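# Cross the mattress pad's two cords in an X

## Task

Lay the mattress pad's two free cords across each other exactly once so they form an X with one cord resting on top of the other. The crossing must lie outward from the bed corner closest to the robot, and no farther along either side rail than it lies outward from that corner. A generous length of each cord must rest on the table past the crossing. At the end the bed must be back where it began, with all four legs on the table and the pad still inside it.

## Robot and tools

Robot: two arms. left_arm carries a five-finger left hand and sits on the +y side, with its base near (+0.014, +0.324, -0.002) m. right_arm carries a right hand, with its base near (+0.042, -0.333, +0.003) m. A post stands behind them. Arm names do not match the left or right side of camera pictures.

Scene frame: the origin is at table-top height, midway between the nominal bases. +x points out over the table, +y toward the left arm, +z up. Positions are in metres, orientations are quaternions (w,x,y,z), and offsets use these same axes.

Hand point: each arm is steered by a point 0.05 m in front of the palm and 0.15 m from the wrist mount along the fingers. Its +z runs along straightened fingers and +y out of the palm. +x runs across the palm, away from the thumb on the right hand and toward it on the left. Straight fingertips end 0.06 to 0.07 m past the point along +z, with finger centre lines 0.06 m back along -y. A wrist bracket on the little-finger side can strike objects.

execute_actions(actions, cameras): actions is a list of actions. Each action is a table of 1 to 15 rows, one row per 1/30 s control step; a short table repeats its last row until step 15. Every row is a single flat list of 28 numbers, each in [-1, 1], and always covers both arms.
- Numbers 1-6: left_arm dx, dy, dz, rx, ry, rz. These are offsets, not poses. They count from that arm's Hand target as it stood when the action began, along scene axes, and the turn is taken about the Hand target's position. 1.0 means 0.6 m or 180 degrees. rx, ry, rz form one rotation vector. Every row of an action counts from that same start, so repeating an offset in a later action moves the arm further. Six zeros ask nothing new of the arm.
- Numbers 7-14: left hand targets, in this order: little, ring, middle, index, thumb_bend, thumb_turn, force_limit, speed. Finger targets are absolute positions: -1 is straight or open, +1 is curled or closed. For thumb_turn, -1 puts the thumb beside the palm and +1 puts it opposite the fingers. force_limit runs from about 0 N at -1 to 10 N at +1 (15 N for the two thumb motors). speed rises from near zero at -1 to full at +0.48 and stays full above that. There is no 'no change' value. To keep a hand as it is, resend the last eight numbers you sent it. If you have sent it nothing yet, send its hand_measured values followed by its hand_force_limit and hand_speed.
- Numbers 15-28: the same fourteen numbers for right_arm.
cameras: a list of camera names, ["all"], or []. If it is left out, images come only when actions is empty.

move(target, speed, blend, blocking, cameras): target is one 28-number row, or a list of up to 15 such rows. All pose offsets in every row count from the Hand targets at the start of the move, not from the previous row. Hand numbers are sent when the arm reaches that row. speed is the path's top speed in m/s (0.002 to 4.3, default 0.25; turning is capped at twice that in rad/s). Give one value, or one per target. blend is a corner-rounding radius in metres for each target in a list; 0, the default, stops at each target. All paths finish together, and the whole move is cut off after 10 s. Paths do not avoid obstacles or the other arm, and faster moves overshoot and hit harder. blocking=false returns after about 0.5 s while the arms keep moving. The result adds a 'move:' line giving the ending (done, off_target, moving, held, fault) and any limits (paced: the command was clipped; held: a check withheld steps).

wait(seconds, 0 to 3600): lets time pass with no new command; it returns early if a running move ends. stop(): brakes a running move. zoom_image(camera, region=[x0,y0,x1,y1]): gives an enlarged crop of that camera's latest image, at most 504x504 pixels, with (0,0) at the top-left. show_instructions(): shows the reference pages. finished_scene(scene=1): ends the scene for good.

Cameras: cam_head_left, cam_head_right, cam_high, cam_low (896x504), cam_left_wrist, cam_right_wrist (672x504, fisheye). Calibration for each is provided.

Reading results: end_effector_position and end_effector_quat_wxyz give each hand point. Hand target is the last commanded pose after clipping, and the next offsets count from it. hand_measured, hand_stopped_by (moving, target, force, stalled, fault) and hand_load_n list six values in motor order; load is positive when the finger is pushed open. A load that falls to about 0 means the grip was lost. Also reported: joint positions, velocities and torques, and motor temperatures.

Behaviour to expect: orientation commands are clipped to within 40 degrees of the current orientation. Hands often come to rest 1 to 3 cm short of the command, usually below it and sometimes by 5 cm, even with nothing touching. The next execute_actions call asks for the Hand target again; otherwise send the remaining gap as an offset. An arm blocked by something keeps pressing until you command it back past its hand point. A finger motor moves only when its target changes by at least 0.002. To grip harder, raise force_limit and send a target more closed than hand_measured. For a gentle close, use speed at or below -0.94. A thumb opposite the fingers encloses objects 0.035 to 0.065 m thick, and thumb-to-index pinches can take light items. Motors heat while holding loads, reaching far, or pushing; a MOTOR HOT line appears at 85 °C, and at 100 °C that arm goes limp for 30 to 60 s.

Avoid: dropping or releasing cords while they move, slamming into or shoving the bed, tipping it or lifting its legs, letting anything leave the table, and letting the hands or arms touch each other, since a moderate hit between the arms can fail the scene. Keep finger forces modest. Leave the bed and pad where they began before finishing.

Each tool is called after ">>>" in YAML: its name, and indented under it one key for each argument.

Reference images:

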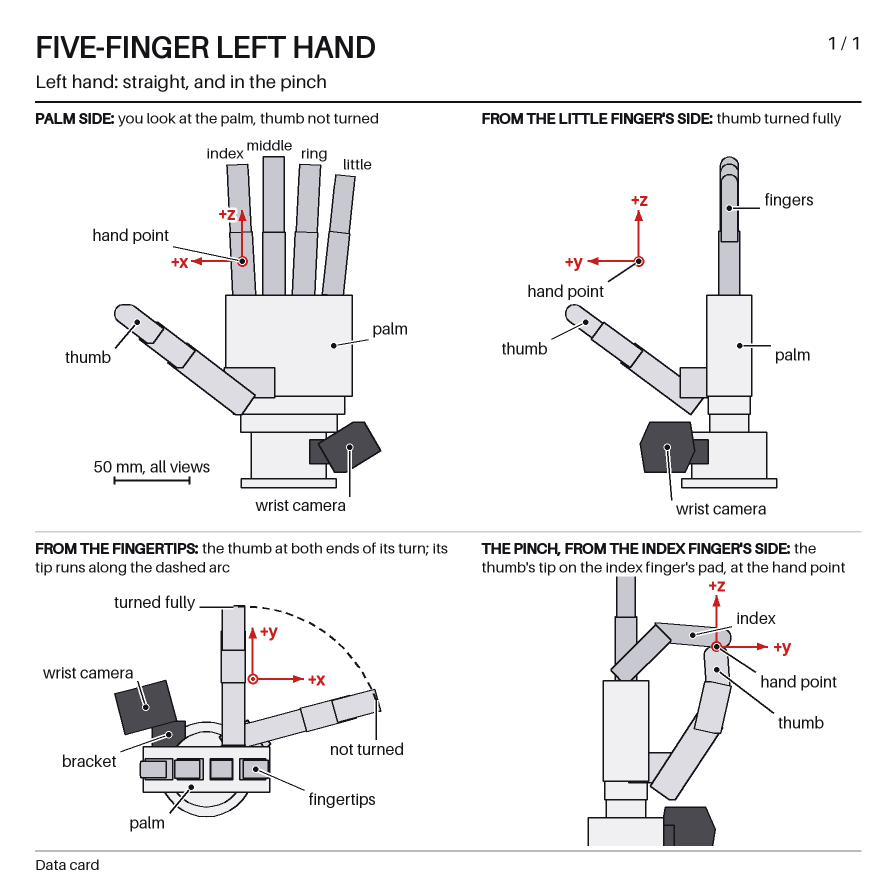

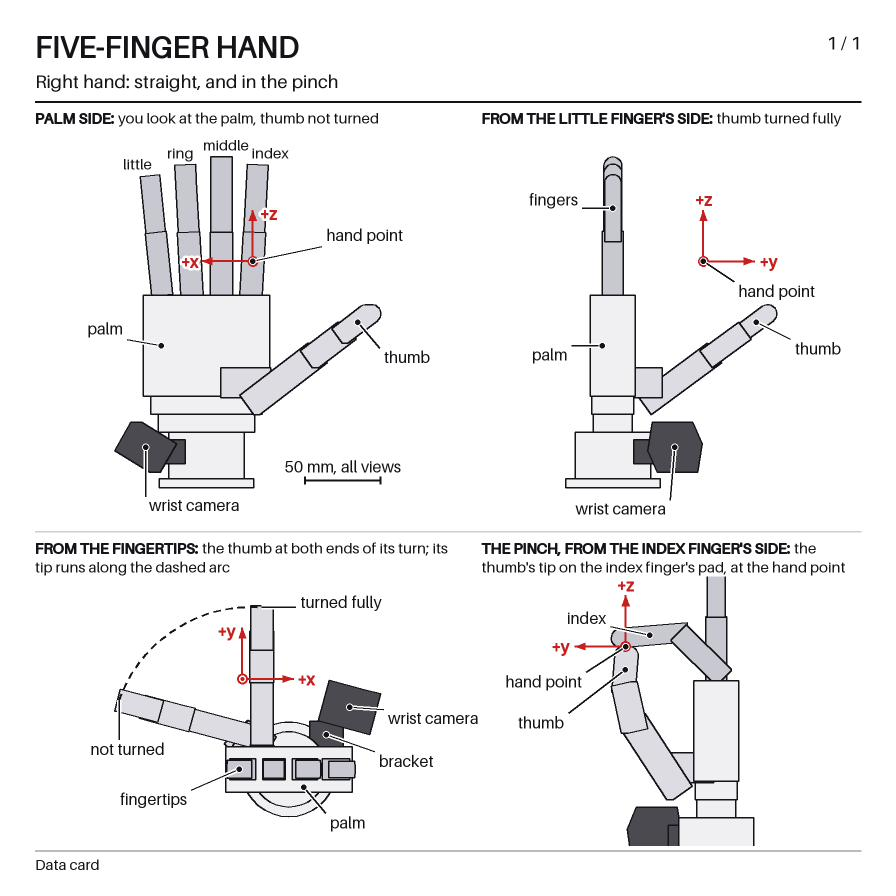

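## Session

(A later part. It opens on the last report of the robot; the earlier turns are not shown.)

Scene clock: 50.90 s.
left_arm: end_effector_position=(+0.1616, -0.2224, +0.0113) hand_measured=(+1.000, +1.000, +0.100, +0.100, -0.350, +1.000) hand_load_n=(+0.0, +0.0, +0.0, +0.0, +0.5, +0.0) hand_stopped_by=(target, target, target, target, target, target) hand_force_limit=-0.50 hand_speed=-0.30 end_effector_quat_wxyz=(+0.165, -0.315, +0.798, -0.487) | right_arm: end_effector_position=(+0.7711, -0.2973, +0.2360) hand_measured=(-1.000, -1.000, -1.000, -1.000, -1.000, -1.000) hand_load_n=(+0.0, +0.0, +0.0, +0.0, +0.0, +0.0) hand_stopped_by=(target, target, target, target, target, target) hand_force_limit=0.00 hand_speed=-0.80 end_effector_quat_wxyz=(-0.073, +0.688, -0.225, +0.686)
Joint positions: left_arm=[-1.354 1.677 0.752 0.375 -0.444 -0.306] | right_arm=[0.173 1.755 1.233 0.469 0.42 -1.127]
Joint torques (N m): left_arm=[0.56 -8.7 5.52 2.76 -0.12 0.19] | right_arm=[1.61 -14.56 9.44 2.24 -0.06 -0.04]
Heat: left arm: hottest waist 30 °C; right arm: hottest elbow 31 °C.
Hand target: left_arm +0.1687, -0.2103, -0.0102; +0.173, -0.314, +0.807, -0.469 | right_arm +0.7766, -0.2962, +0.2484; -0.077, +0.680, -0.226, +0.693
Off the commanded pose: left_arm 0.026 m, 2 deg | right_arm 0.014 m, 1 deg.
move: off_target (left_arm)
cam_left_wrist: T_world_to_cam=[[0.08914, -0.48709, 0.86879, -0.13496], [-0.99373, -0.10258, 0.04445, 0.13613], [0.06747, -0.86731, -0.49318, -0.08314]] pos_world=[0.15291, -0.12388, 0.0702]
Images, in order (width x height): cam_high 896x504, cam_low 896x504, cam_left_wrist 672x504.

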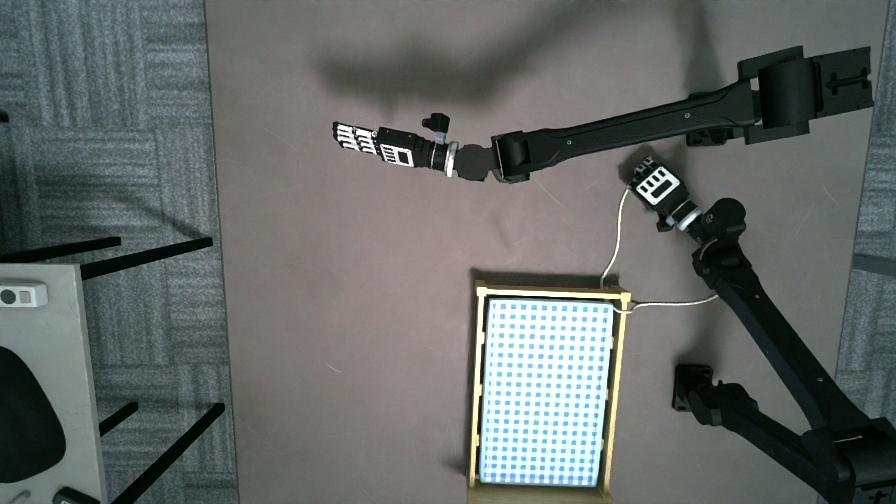

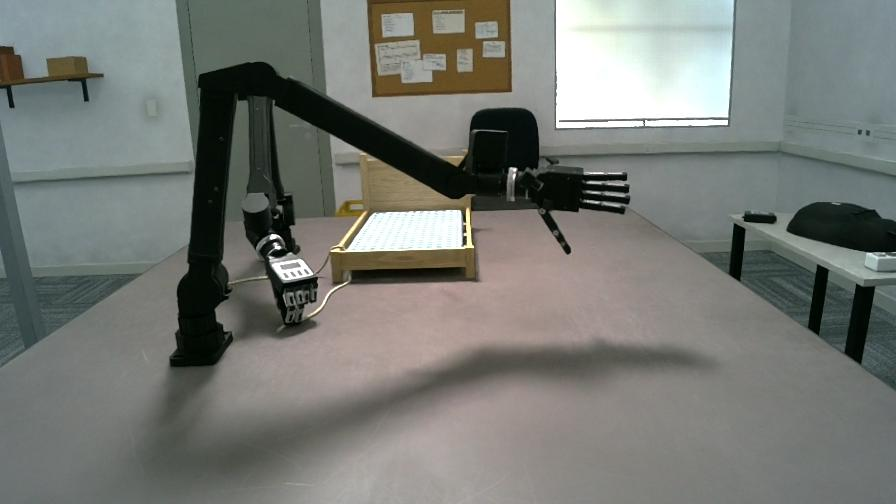

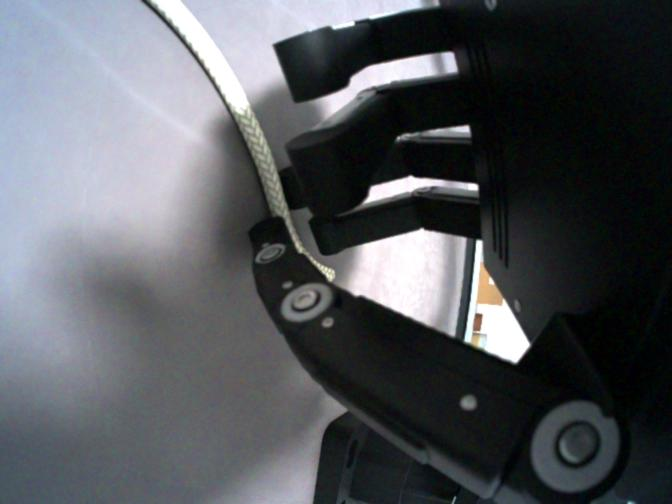

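>>> move:
  target: [0,0,0,0,0,0,1,1,0.05,0.05,-0.2,1,-0.2,-0.7,0,0,0,0,0,0,-1,-1,-1,-1,-1,-1,0,-0.8]
  speed: 0.05
  cameras: ["cam_left_wrist","cam_low"]

>>> zoom_image:
  camera: "cam_left_wrist"
  region: [200, 130, 400, 330]

>>> zoom_image:
  camera: "cam_low"
  region: [240, 220, 360, 340]

Scene clock: 55.70 s.
left_arm: end_effector_position=(+0.1617, -0.2226, +0.0116) hand_measured=(+1.000, +1.000, +0.050, +0.050, -0.200, +1.000) hand_load_n=(+0.0, +0.0, -1.5, +0.0, +0.0, +0.0) hand_stopped_by=(target, target, target, target, target, target) hand_force_limit=-0.20 hand_speed=-0.70 end_effector_quat_wxyz=(+0.165, -0.315, +0.798, -0.487) | right_arm: end_effector_position=(+0.7711, -0.2973, +0.2360) hand_measured=(-1.000, -1.000, -1.000, -1.000, -1.000, -1.000) hand_load_n=(+0.0, +0.0, +0.0, +0.0, +0.0, +0.0) hand_stopped_by=(target, target, target, target, target, target) hand_force_limit=0.00 hand_speed=-0.80 end_effector_quat_wxyz=(-0.073, +0.688, -0.225, +0.686)
Joint positions: left_arm=[-1.354 1.677 0.752 0.376 -0.444 -0.306] | right_arm=[0.173 1.755 1.233 0.469 0.42 -1.127]
Joint torques (N m): left_arm=[0.62 -8.88 5.52 2.66 -0.11 0.19] | right_arm=[1.67 -14.45 9.48 2.24 -0.05 -0.04]
Heat: left arm: hottest waist 30 °C; right arm: hottest elbow 31 °C.
Hand target: left_arm +0.1687, -0.2103, -0.0102; +0.173, -0.314, +0.807, -0.469 | right_arm +0.7766, -0.2962, +0.2484; -0.077, +0.680, -0.226, +0.693
Off the commanded pose: left_arm 0.026 m, 3 deg | right_arm 0.014 m, 1 deg.
move: done
cam_left_wrist: T_world_to_cam=[[0.08864, -0.48631, 0.86928, -0.13495], [-0.99377, -0.10237, 0.04406, 0.13617], [0.06756, -0.86777, -0.49235, -0.08331]] pos_world=[0.15291, -0.12398, 0.07029]
Images, in order (width x height): cam_low 896x504, cam_left_wrist 672x504.

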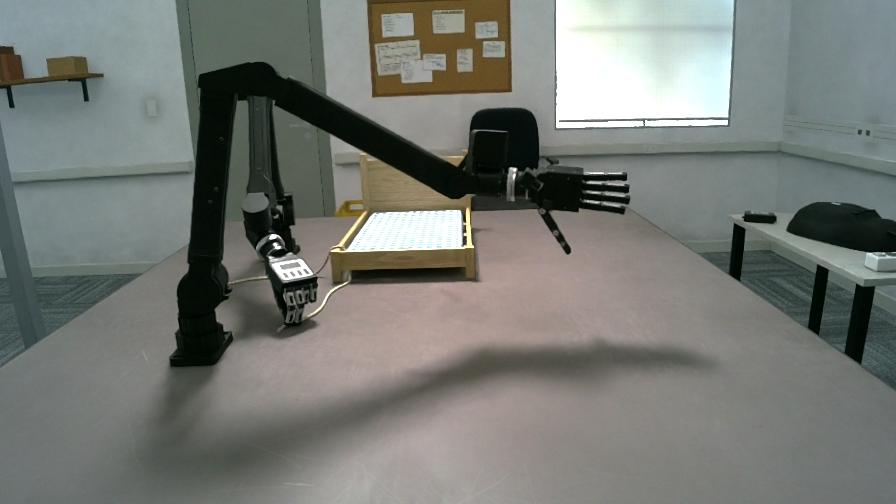

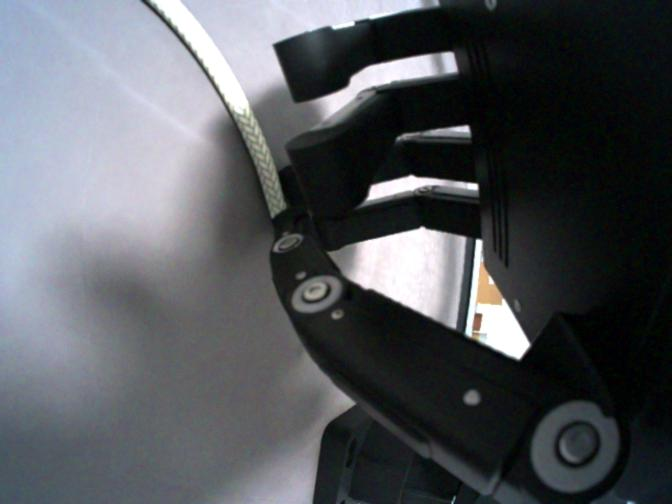

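Scaled by 2.520 from the camera's image (finer frame: 960x720).

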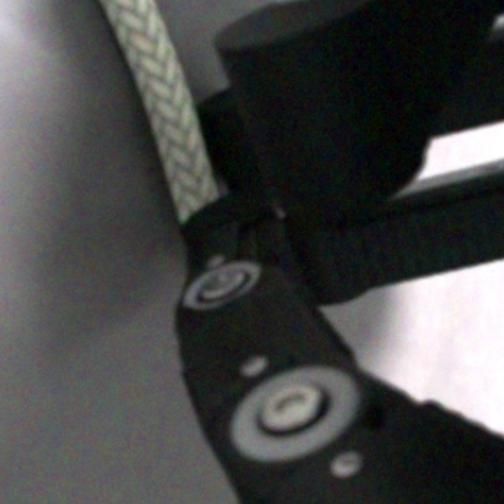

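Scaled by 4.200 from the camera's image (finer frame: 1280x720).

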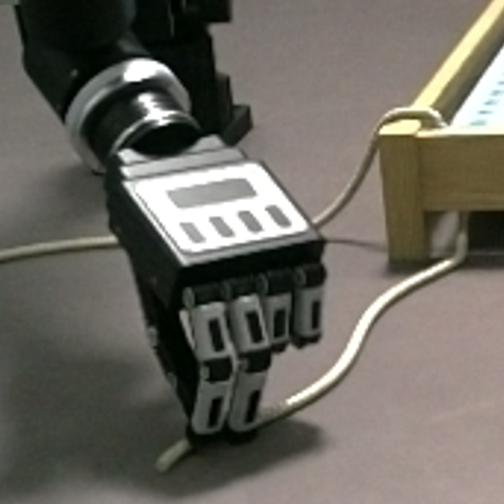

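>>> move:
  target: [0,0,-0.005,-0.021,-0.0185,0,1,1,0.05,0.05,-0.2,1,-0.2,-0.7,0,0,0,0,0,0,-1,-1,-1,-1,-1,-1,0,-0.8]
  speed: 0.05
  cameras: ["cam_left_wrist","cam_low"]

>>> zoom_image:
  camera: "cam_left_wrist"
  region: [200, 130, 400, 330]

>>> zoom_image:
  camera: "cam_low"
  region: [240, 220, 360, 340]

Scene clock: 58.23 s.
left_arm: end_effector_position=(+0.1681, -0.2221, +0.0110) hand_measured=(+1.000, +1.000, +0.050, +0.050, -0.200, +1.000) hand_load_n=(+0.0, +0.0, -1.5, +0.0, +0.0, +0.5) hand_stopped_by=(target, target, target, target, target, target) hand_force_limit=-0.20 hand_speed=-0.70 end_effector_quat_wxyz=(+0.175, -0.314, +0.772, -0.524) | right_arm: end_effector_position=(+0.7711, -0.2973, +0.2360) hand_measured=(-1.000, -1.000, -1.000, -1.000, -1.000, -1.000) hand_load_n=(+0.0, +0.0, +0.0, +0.0, +0.0, +0.0) hand_stopped_by=(target, target, target, target, target, target) hand_force_limit=0.00 hand_speed=-0.80 end_effector_quat_wxyz=(-0.073, +0.688, -0.225, +0.686)
Joint positions: left_arm=[-1.354 1.707 0.704 0.551 -0.471 -0.28] | right_arm=[0.173 1.755 1.233 0.469 0.42 -1.127]
Joint torques (N m): left_arm=[-0.73 -8.41 5.03 2.71 -0.44 0.29] | right_arm=[1.55 -14.45 9.44 2.25 -0.06 -0.05]
Heat: left arm: hottest waist 30 °C; right arm: hottest elbow 31 °C.
Hand target: left_arm +0.1687, -0.2104, -0.0131; +0.186, -0.306, +0.786, -0.504 | right_arm +0.7766, -0.2962, +0.2484; -0.077, +0.680, -0.226, +0.693
Off the commanded pose: left_arm 0.027 m, 3 deg | right_arm 0.014 m, 1 deg.
move: off_target (left_arm)
cam_left_wrist: T_world_to_cam=[[0.05071, -0.41723, 0.90738, -0.11358], [-0.99362, -0.11277, 0.00368, 0.1407], [0.10079, -0.90178, -0.42029, -0.0975]] pos_world=[0.15539, -0.11944, 0.06157]
Images, in order (width x height): cam_low 896x504, cam_left_wrist 672x504.

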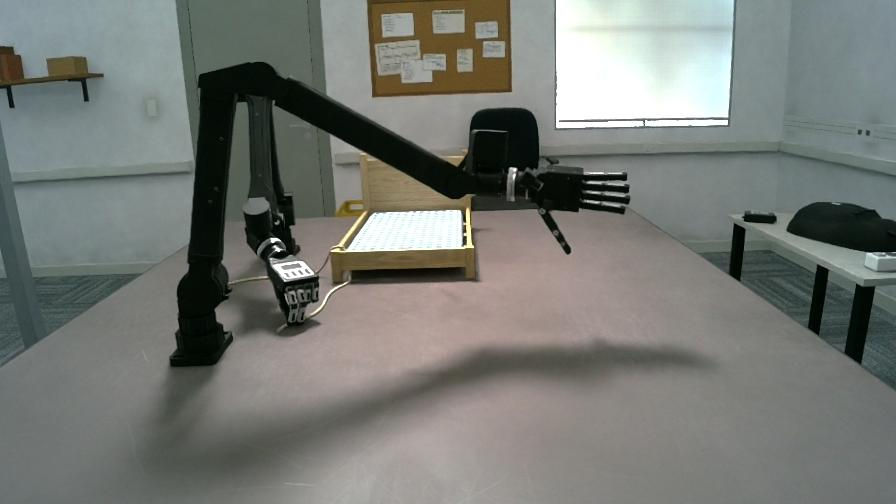

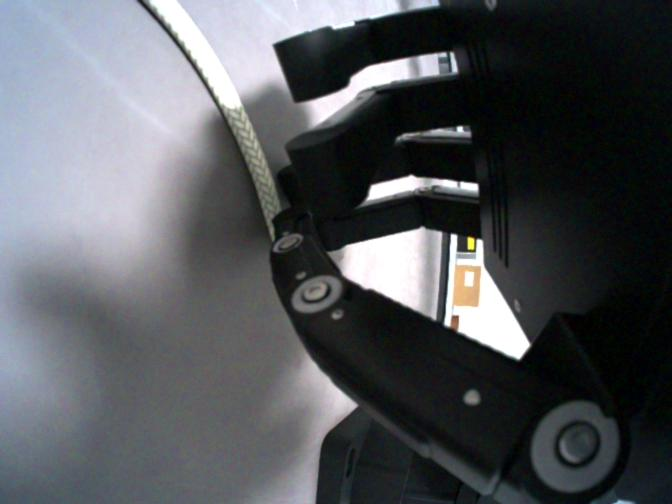

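Scaled by 2.520 from the camera's image (finer frame: 960x720).

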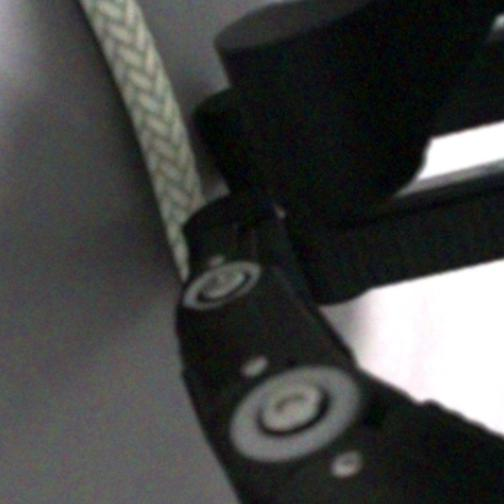

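Scaled by 4.200 from the camera's image (finer frame: 1280x720).

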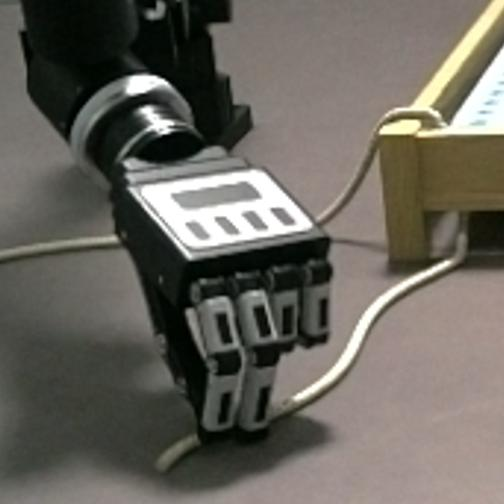

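>>> move:
  target: [0,0,0.06,0.004,0.004,0.01,1,1,0.05,0.05,-0.3,1,-0.2,-0.7,0,0,0,0,0,0,-1,-1,-1,-1,-1,-1,0,-0.8]
  speed: 0.05
  cameras: ["cam_left_wrist","cam_high"]

>>> zoom_image:
  camera: "cam_left_wrist"
  region: [150, 100, 400, 350]

>>> zoom_image:
  camera: "cam_high"
  region: [590, 130, 690, 230]

Scene clock: 62.10 s.
left_arm: end_effector_position=(+0.1702, -0.2023, +0.0117) hand_measured=(+1.000, +1.000, +0.050, +0.050, -0.300, +1.000) hand_load_n=(+0.0, +0.0, +0.0, +0.0, +0.0, +0.0) hand_stopped_by=(target, target, target, target, target, target) hand_force_limit=-0.20 hand_speed=-0.70 end_effector_quat_wxyz=(+0.195, -0.316, +0.790, -0.487) | right_arm: end_effector_position=(+0.7711, -0.2973, +0.2360) hand_measured=(-1.000, -1.000, -1.000, -1.000, -1.000, -1.000) hand_load_n=(+0.0, -0.5, +0.0, +0.0, +0.0, +0.0) hand_stopped_by=(target, target, target, target, target, target) hand_force_limit=0.00 hand_speed=-0.80 end_effector_quat_wxyz=(-0.073, +0.688, -0.225, +0.686)
Joint positions: left_arm=[-1.354 1.651 0.704 0.409 -0.502 -0.28] | right_arm=[0.173 1.755 1.233 0.469 0.42 -1.127]
Joint torques (N m): left_arm=[-1.38 -11.63 7.95 1.76 -0.45 -0.07] | right_arm=[1.61 -14.51 9.48 2.25 -0.06 -0.04]
Heat: left arm: hottest waist 30 °C; right arm: hottest elbow 31 °C.
Hand target: left_arm +0.1687, -0.2104, +0.0229; +0.191, -0.320, +0.785, -0.494 | right_arm +0.7766, -0.2962, +0.2484; -0.077, +0.680, -0.226, +0.693
Off the commanded pose: left_arm 0.014 m, 1 deg | right_arm 0.014 m, 1 deg.
move: off_target (left_arm)
cam_left_wrist: T_world_to_cam=[[0.0647, -0.49351, 0.86733, -0.12332], [-0.99026, -0.13915, -0.0053, 0.13926], [0.12331, -0.85853, -0.49771, -0.07374]] pos_world=[0.15498, -0.10479, 0.071]
Images, in order (width x height): cam_high 896x504, cam_left_wrist 672x504.

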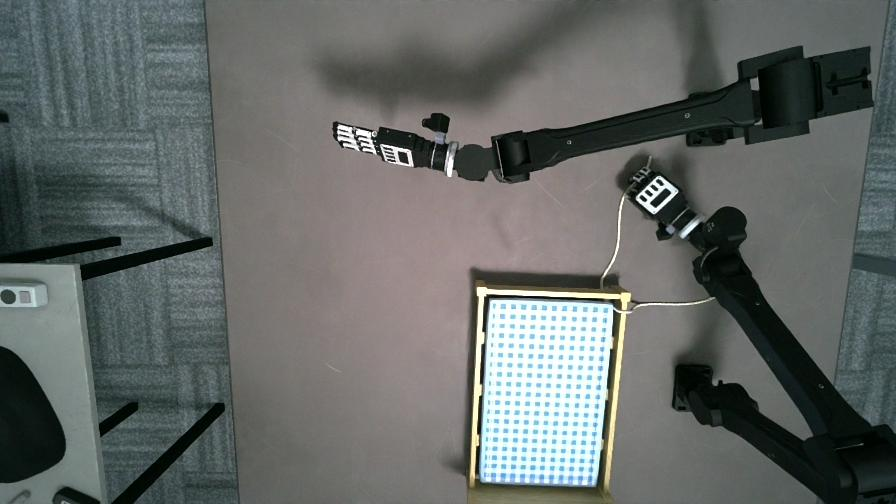

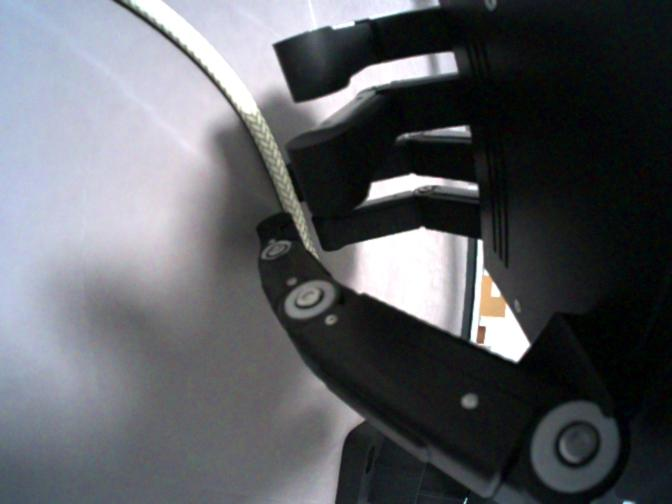

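Scaled by 2.016 from the camera's image (finer frame: 960x720).

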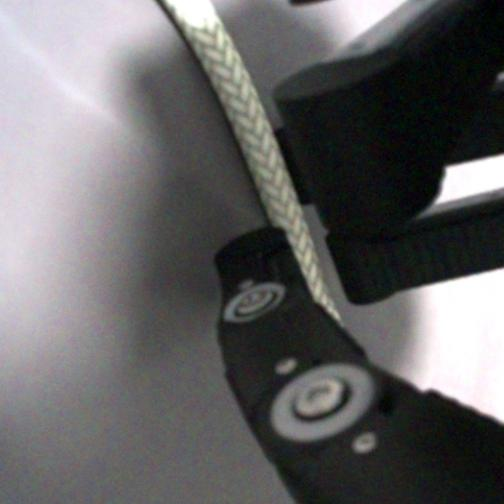

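Scaled by 5.040 from the camera's image (finer frame: 1280x720).

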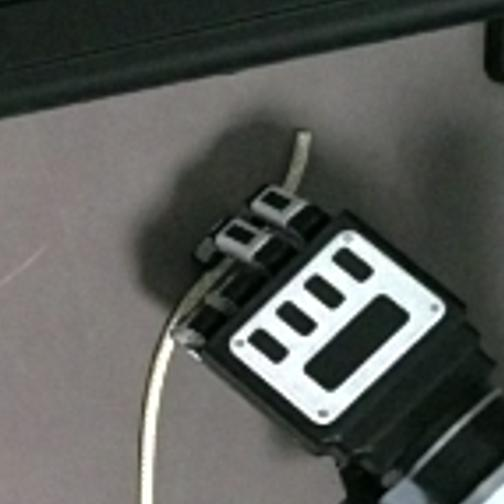

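>>> move:
  target: [0.0035,-0.0035,-0.025,0,0,0,1,1,0.13,0.13,-0.3,1,-0.2,-0.7,0,0,0,0,0,0,-1,-1,-1,-1,-1,-1,0,-0.8]
  speed: 0.05
  cameras: ["cam_left_wrist","cam_high","cam_low"]

>>> zoom_image:
  camera: "cam_left_wrist"
  region: [150, 100, 400, 350]

>>> zoom_image:
  camera: "cam_low"
  region: [240, 220, 360, 340]

Scene clock: 64.70 s.
left_arm: end_effector_position=(+0.1706, -0.2043, +0.0098) hand_measured=(+1.000, +1.000, +0.130, +0.130, -0.300, +1.000) hand_load_n=(+0.0, +0.5, +0.0, -0.5, +0.0, +0.0) hand_stopped_by=(target, target, target, target, target, target) hand_force_limit=-0.20 hand_speed=-0.70 end_effector_quat_wxyz=(+0.194, -0.317, +0.788, -0.490) | right_arm: end_effector_position=(+0.7711, -0.2973, +0.2360) hand_measured=(-1.000, -1.000, -1.000, -1.000, -1.000, -1.000) hand_load_n=(+0.0, +0.0, +0.0, +0.0, +0.0, +0.0) hand_stopped_by=(target, target, target, target, target, target) hand_force_limit=0.00 hand_speed=-0.80 end_effector_quat_wxyz=(-0.073, +0.688, -0.225, +0.686)
Joint positions: left_arm=[-1.354 1.661 0.704 0.427 -0.502 -0.28] | right_arm=[0.173 1.755 1.233 0.469 0.42 -1.127]
Joint torques (N m): left_arm=[-0.85 -8.82 7.82 3.04 -0.3 -0.06] | right_arm=[1.61 -14.45 9.44 2.25 -0.05 -0.04]
Heat: left arm: hottest waist 30 °C; right arm: hottest elbow 31 °C.
Hand target: left_arm +0.1708, -0.2124, +0.0078; +0.191, -0.320, +0.785, -0.494 | right_arm +0.7766, -0.2962, +0.2484; -0.077, +0.680, -0.226, +0.693
Off the commanded pose: left_arm 0.008 m, 1 deg | right_arm 0.014 m, 1 deg.
move: done
cam_left_wrist: T_world_to_cam=[[0.06351, -0.48704, 0.87107, -0.1212], [-0.99024, -0.13928, -0.00568, 0.13935], [0.12408, -0.8622, -0.49113, -0.07731]] pos_world=[0.15528, -0.10628, 0.0684]
Images, in order (width x height): cam_high 896x504, cam_low 896x504, cam_left_wrist 672x504.

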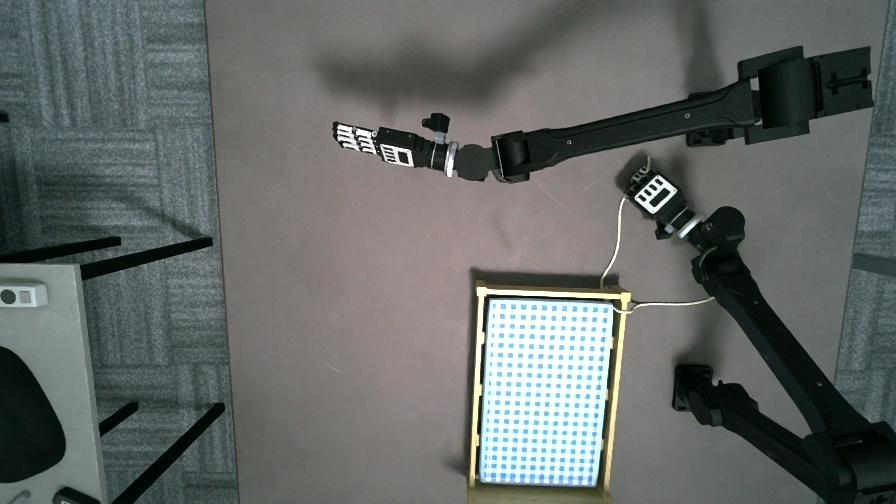

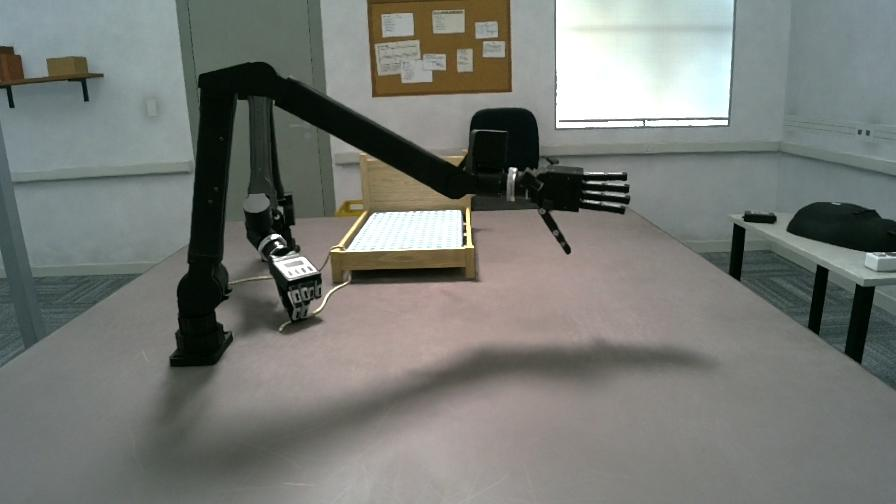

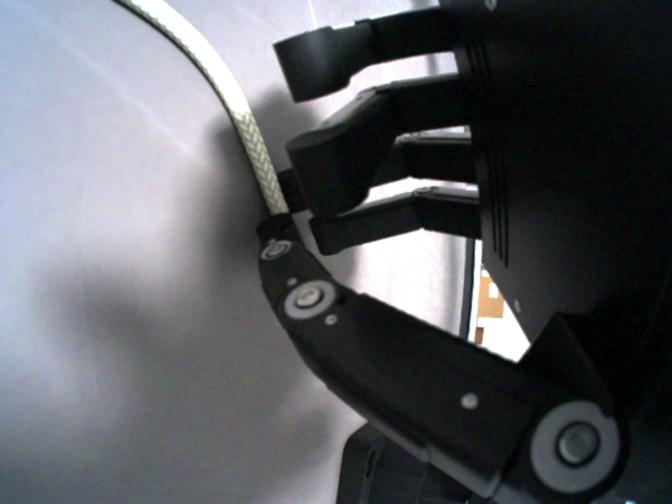

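Scaled by 2.016 from the camera's image (finer frame: 960x720).

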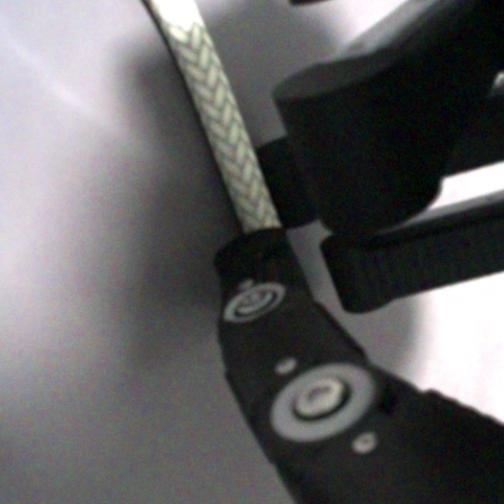

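Scaled by 4.200 from the camera's image (finer frame: 1280x720).

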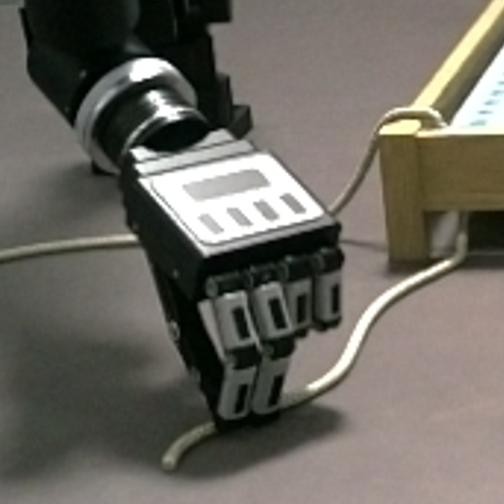

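>>> move:
  target: [0,0,-0.015,0,0,0,1,1,0.45,0.45,-0.3,1,-0.4,-0.85,0,0,0,0,0,0,-1,-1,-1,-1,-1,-1,0,-0.8]
  speed: 0.02
  cameras: ["cam_left_wrist","cam_high","cam_low"]

>>> zoom_image:
  camera: "cam_left_wrist"
  region: [150, 100, 400, 350]

>>> zoom_image:
  camera: "cam_low"
  region: [240, 220, 360, 340]

Scene clock: 67.13 s.
left_arm: end_effector_position=(+0.1714, -0.2081, +0.0083) hand_measured=(+1.000, +1.000, +0.266, +0.406, -0.300, +1.000) hand_load_n=(+0.0, +0.0, +3.5, +3.5, +4.0, +0.0) hand_stopped_by=(target, target, force, force, target, target) hand_force_limit=-0.40 hand_speed=-0.85 end_effector_quat_wxyz=(+0.193, -0.318, +0.784, -0.497) | right_arm: end_effector_position=(+0.7711, -0.2973, +0.2360) hand_measured=(-1.000, -1.000, -1.000, -1.000, -1.000, -1.000) hand_load_n=(+0.0, +0.0, +0.0, +0.0, +0.0, +0.5) hand_stopped_by=(target, target, target, target, target, target) hand_force_limit=0.00 hand_speed=-0.80 end_effector_quat_wxyz=(-0.073, +0.688, -0.225, +0.686)
Joint positions: left_arm=[-1.354 1.677 0.704 0.46 -0.502 -0.28] | right_arm=[0.173 1.755 1.233 0.469 0.42 -1.127]
Joint torques (N m): left_arm=[-1.2 -8.35 7.34 2.89 -0.28 -0.05] | right_arm=[1.55 -14.51 9.46 2.22 -0.06 -0.04]
Heat: left arm: hottest waist 30 °C; right arm: hottest elbow 31 °C.
Hand target: left_arm +0.1708, -0.2124, -0.0012; +0.191, -0.320, +0.785, -0.494 | right_arm +0.7766, -0.2962, +0.2484; -0.077, +0.680, -0.226, +0.693
Off the commanded pose: left_arm 0.011 m, 1 deg | right_arm 0.014 m, 1 deg.
move: off_target (left_arm)
cam_left_wrist: T_world_to_cam=[[0.06052, -0.47231, 0.87935, -0.11832], [-0.99018, -0.13965, -0.00686, 0.13955], [0.12604, -0.8703, -0.47612, -0.08362]] pos_world=[0.15588, -0.10917, 0.06519]
Images, in order (width x height): cam_high 896x504, cam_low 896x504, cam_left_wrist 672x504.

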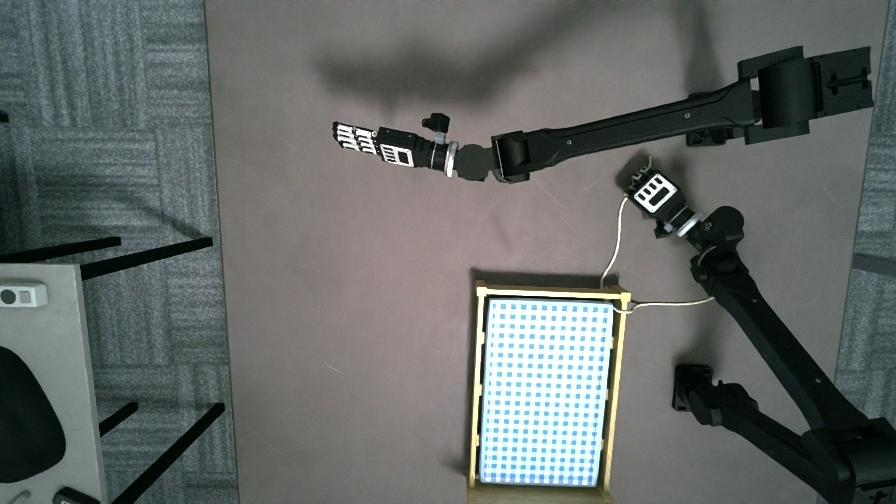

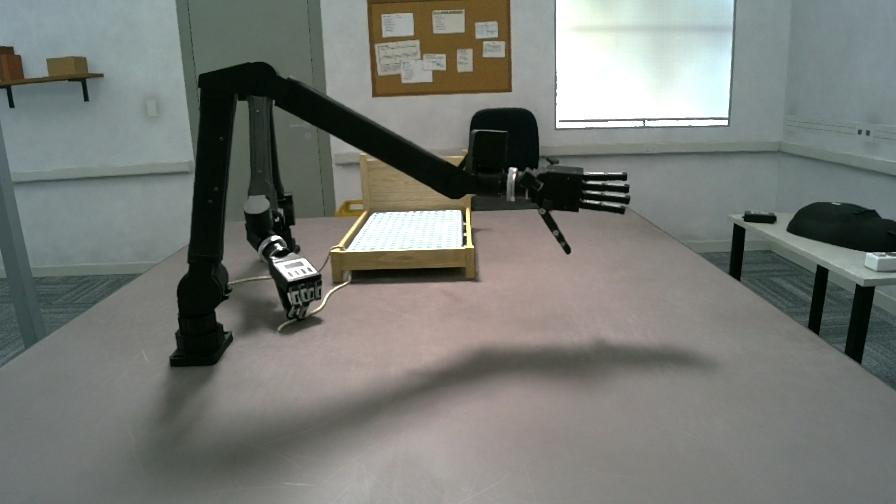

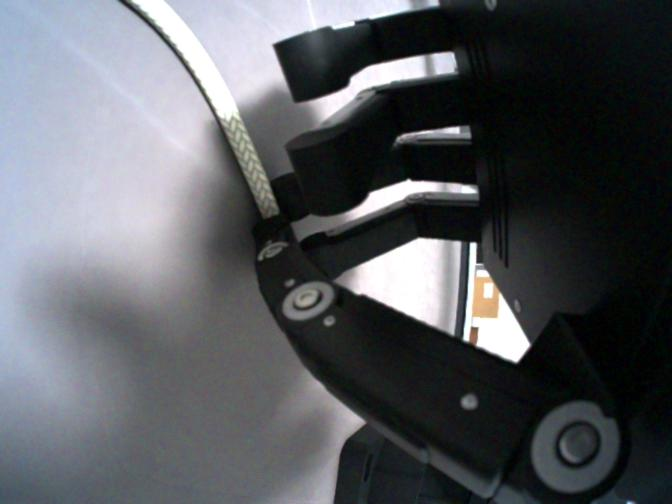

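Scaled by 2.016 from the camera's image (finer frame: 960x720).

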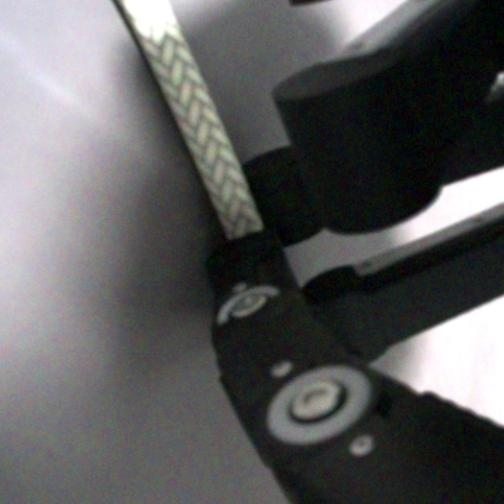

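Scaled by 4.200 from the camera's image (finer frame: 1280x720).

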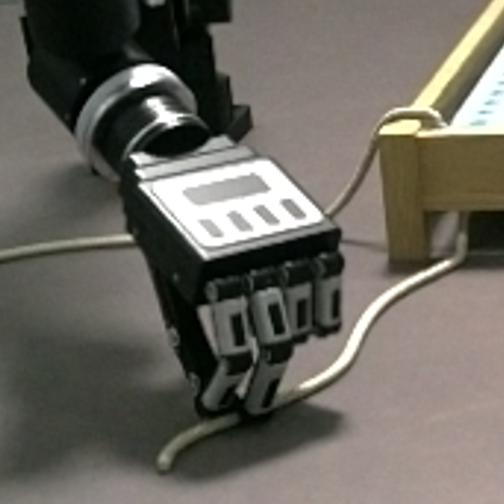

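>>> move:
  target: [0,0,0.09,0,0,0,1,1,0.45,0.45,-0.3,1,-0.4,-0.85,0,0,0,0,0,0,-1,-1,-1,-1,-1,-1,0,-0.8]
  speed: 0.04
  cameras: ["cam_left_wrist","cam_low"]

>>> zoom_image:
  camera: "cam_low"
  region: [240, 220, 360, 340]

Scene clock: 69.40 s.
left_arm: end_effector_position=(+0.1681, -0.1913, +0.0274) hand_measured=(+1.000, +1.000, +0.266, +0.406, -0.300, +1.000) hand_load_n=(+0.0, +0.0, +3.0, +2.5, +4.5, +0.0) hand_stopped_by=(target, target, force, force, target, target) hand_force_limit=-0.40 hand_speed=-0.85 end_effector_quat_wxyz=(+0.198, -0.315, +0.799, -0.473) | right_arm: end_effector_position=(+0.7711, -0.2973, +0.2360) hand_measured=(-1.000, -1.000, -1.000, -1.000, -1.000, -1.000) hand_load_n=(+0.0, +0.0, +0.0, -0.5, +0.0, +0.0) hand_stopped_by=(target, target, target, target, target, target) hand_force_limit=0.00 hand_speed=-0.80 end_effector_quat_wxyz=(-0.073, +0.688, -0.225, +0.686)
Joint positions: left_arm=[-1.354 1.581 0.704 0.305 -0.502 -0.28] | right_arm=[0.173 1.755 1.233 0.469 0.42 -1.127]
Joint torques (N m): left_arm=[-0.97 -11.28 10.51 1.91 -0.29 -0.04] | right_arm=[1.67 -14.45 9.48 2.25 -0.07 -0.04]
Heat: left arm: hottest waist 30 °C; right arm: hottest elbow 31 °C.
Hand target: left_arm +0.1709, -0.2125, +0.0529; +0.191, -0.320, +0.785, -0.495 | right_arm +0.7766, -0.2962, +0.2484; -0.077, +0.680, -0.226, +0.693
Off the commanded pose: left_arm 0.033 m, 3 deg | right_arm 0.014 m, 1 deg.
move: off_target (left_arm)
cam_left_wrist: T_world_to_cam=[[0.07047, -0.5213, 0.85046, -0.13729], [-0.99021, -0.13954, -0.00348, 0.13873], [0.12048, -0.84189, -0.52603, -0.05178]] pos_world=[0.15328, -0.0958, 0.09001]
Images, in order (width x height): cam_low 896x504, cam_left_wrist 672x504.

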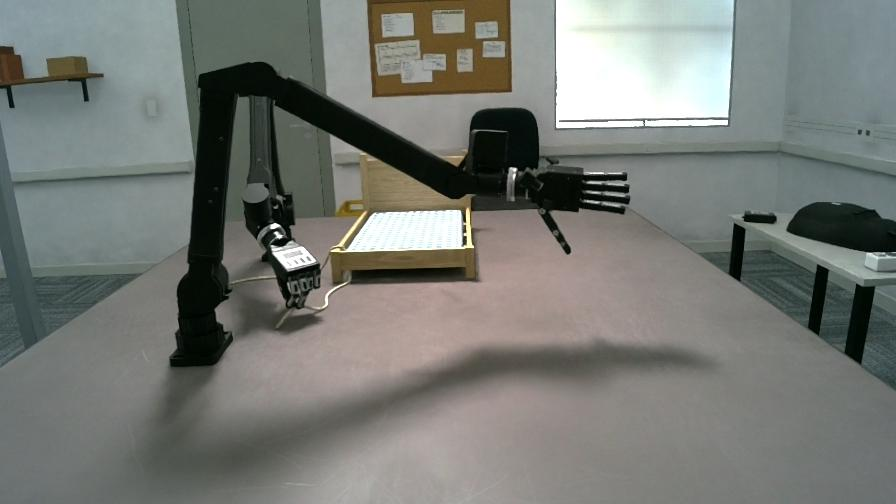

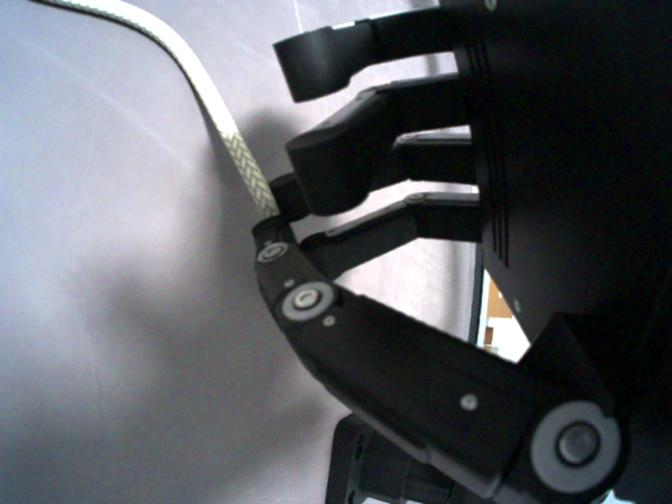

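Scaled by 4.200 from the camera's image (finer frame: 1280x720).

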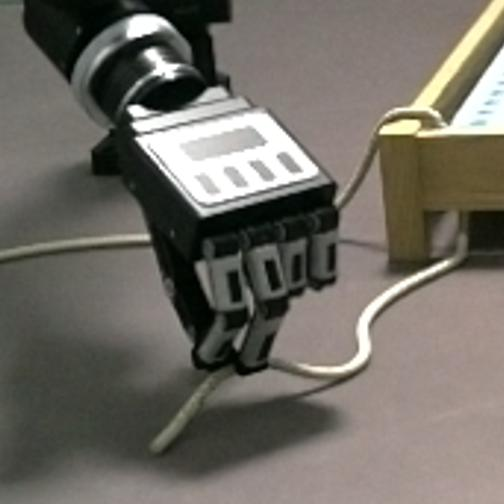

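>>> move:
  target:
    - [0,0,0.03,0,0,0,1,1,0.45,0.45,-0.3,1,-0.4,-0.85,0,0,0,0,0,0,-1,-1,-1,-1,-1,-1,0,-0.8]
    - [-0.2215,0.2258,0.03,0,0,-0.09,1,1,0.45,0.45,-0.3,1,-0.4,-0.85,0,0,0,0,0,0,-1,-1,-1,-1,-1,-1,0,-0.8]
  speed: 0.08
  blend: 0.01
  cameras: ["cam_left_wrist","cam_low","cam_high"]

>>> zoom_image:
  camera: "cam_low"
  region: [160, 200, 360, 340]

>>> zoom_image:
  camera: "cam_high"
  region: [560, 130, 780, 350]

Scene clock: 73.70 s.
left_arm: end_effector_position=(+0.0437, -0.0792, +0.0703) hand_measured=(+1.000, +1.000, +0.266, +0.406, -0.300, +1.000) hand_load_n=(+0.0, +0.0, +3.0, +2.5, +4.5, +0.0) hand_stopped_by=(target, target, force, force, target, target) hand_force_limit=-0.40 hand_speed=-0.85 end_effector_quat_wxyz=(+0.121, -0.214, +0.820, -0.516) | right_arm: end_effector_position=(+0.7711, -0.2973, +0.2360) hand_measured=(-1.000, -1.000, -1.000, -1.000, -1.000, -1.000) hand_load_n=(+0.0, +0.0, +0.0, +0.0, +0.0, +0.0) hand_stopped_by=(target, target, target, target, target, target) hand_force_limit=0.00 hand_speed=-0.80 end_effector_quat_wxyz=(-0.073, +0.688, -0.225, +0.686)
Joint positions: left_arm=[-1.589 1.08 0.367 0.2 -0.469 -0.273] | right_arm=[0.173 1.755 1.233 0.469 0.42 -1.127]
Joint torques (N m): left_arm=[-2.43 -3.96 7.86 2 -0.43 0.1] | right_arm=[1.61 -14.51 9.47 2.25 -0.06 -0.05]
Heat: left arm: hottest waist 30 °C; right arm: hottest elbow 32 °C.
Hand target: left_arm +0.0381, -0.0769, +0.0708; +0.120, -0.206, +0.823, -0.516 | right_arm +0.7766, -0.2962, +0.2484; -0.077, +0.680, -0.226, +0.693
Off the commanded pose: left_arm 0.006 m, 1 deg | right_arm 0.014 m, 1 deg.
move: done; blend cut to 0.009 m at target 1
cam_left_wrist: T_world_to_cam=[[-0.05591, -0.47382, 0.87884, -0.09919], [-0.99208, 0.12551, 0.00456, 0.05181], [-0.11246, -0.87163, -0.47709, 0.08458]] pos_world=[0.05537, 0.02022, 0.12729]
Images, in order (width x height): cam_high 896x504, cam_low 896x504, cam_left_wrist 672x504.

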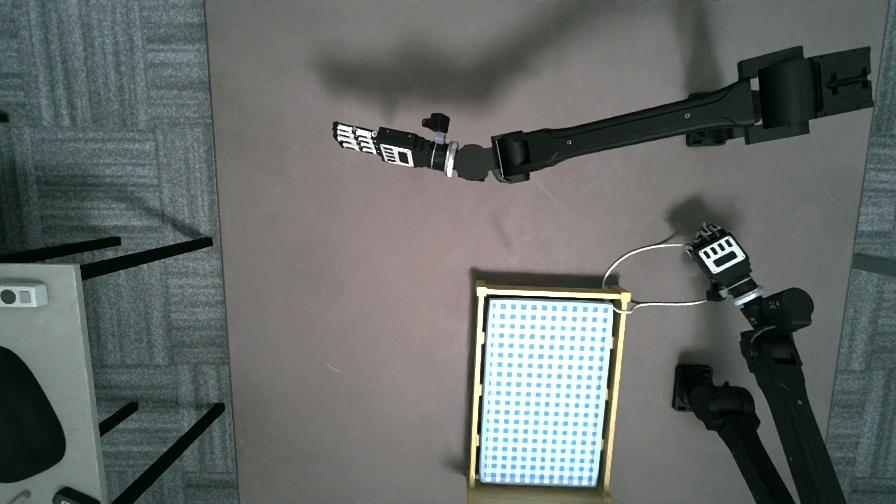

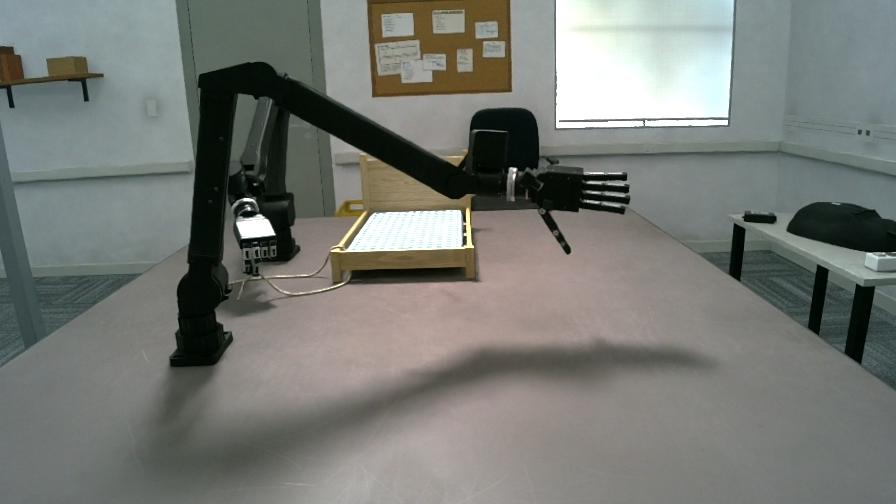

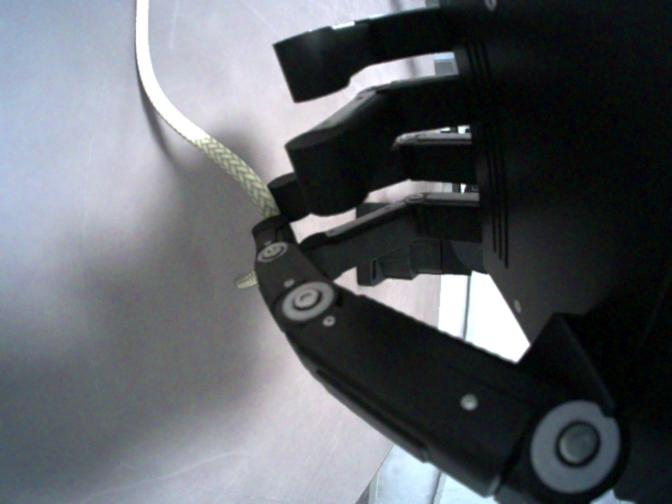

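Scaled by 2.520 from the camera's image (finer frame: 1280x720).

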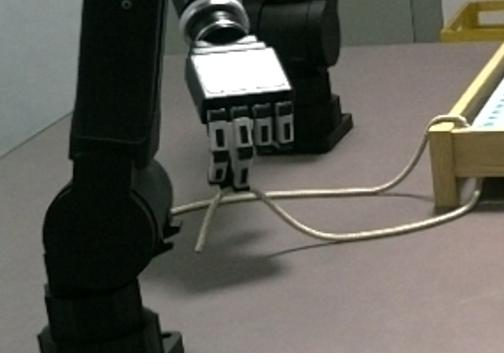

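Scaled by 2.291 from the camera's image (finer frame: 1280x720).

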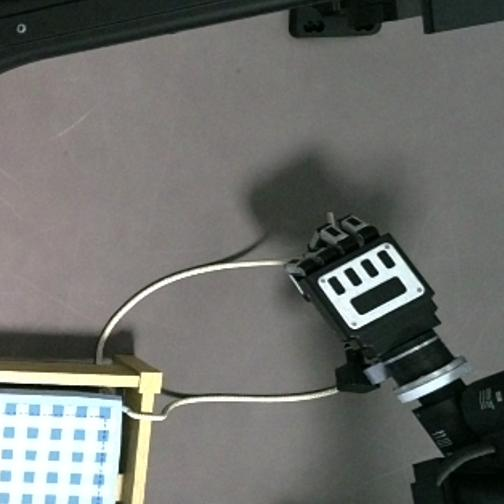

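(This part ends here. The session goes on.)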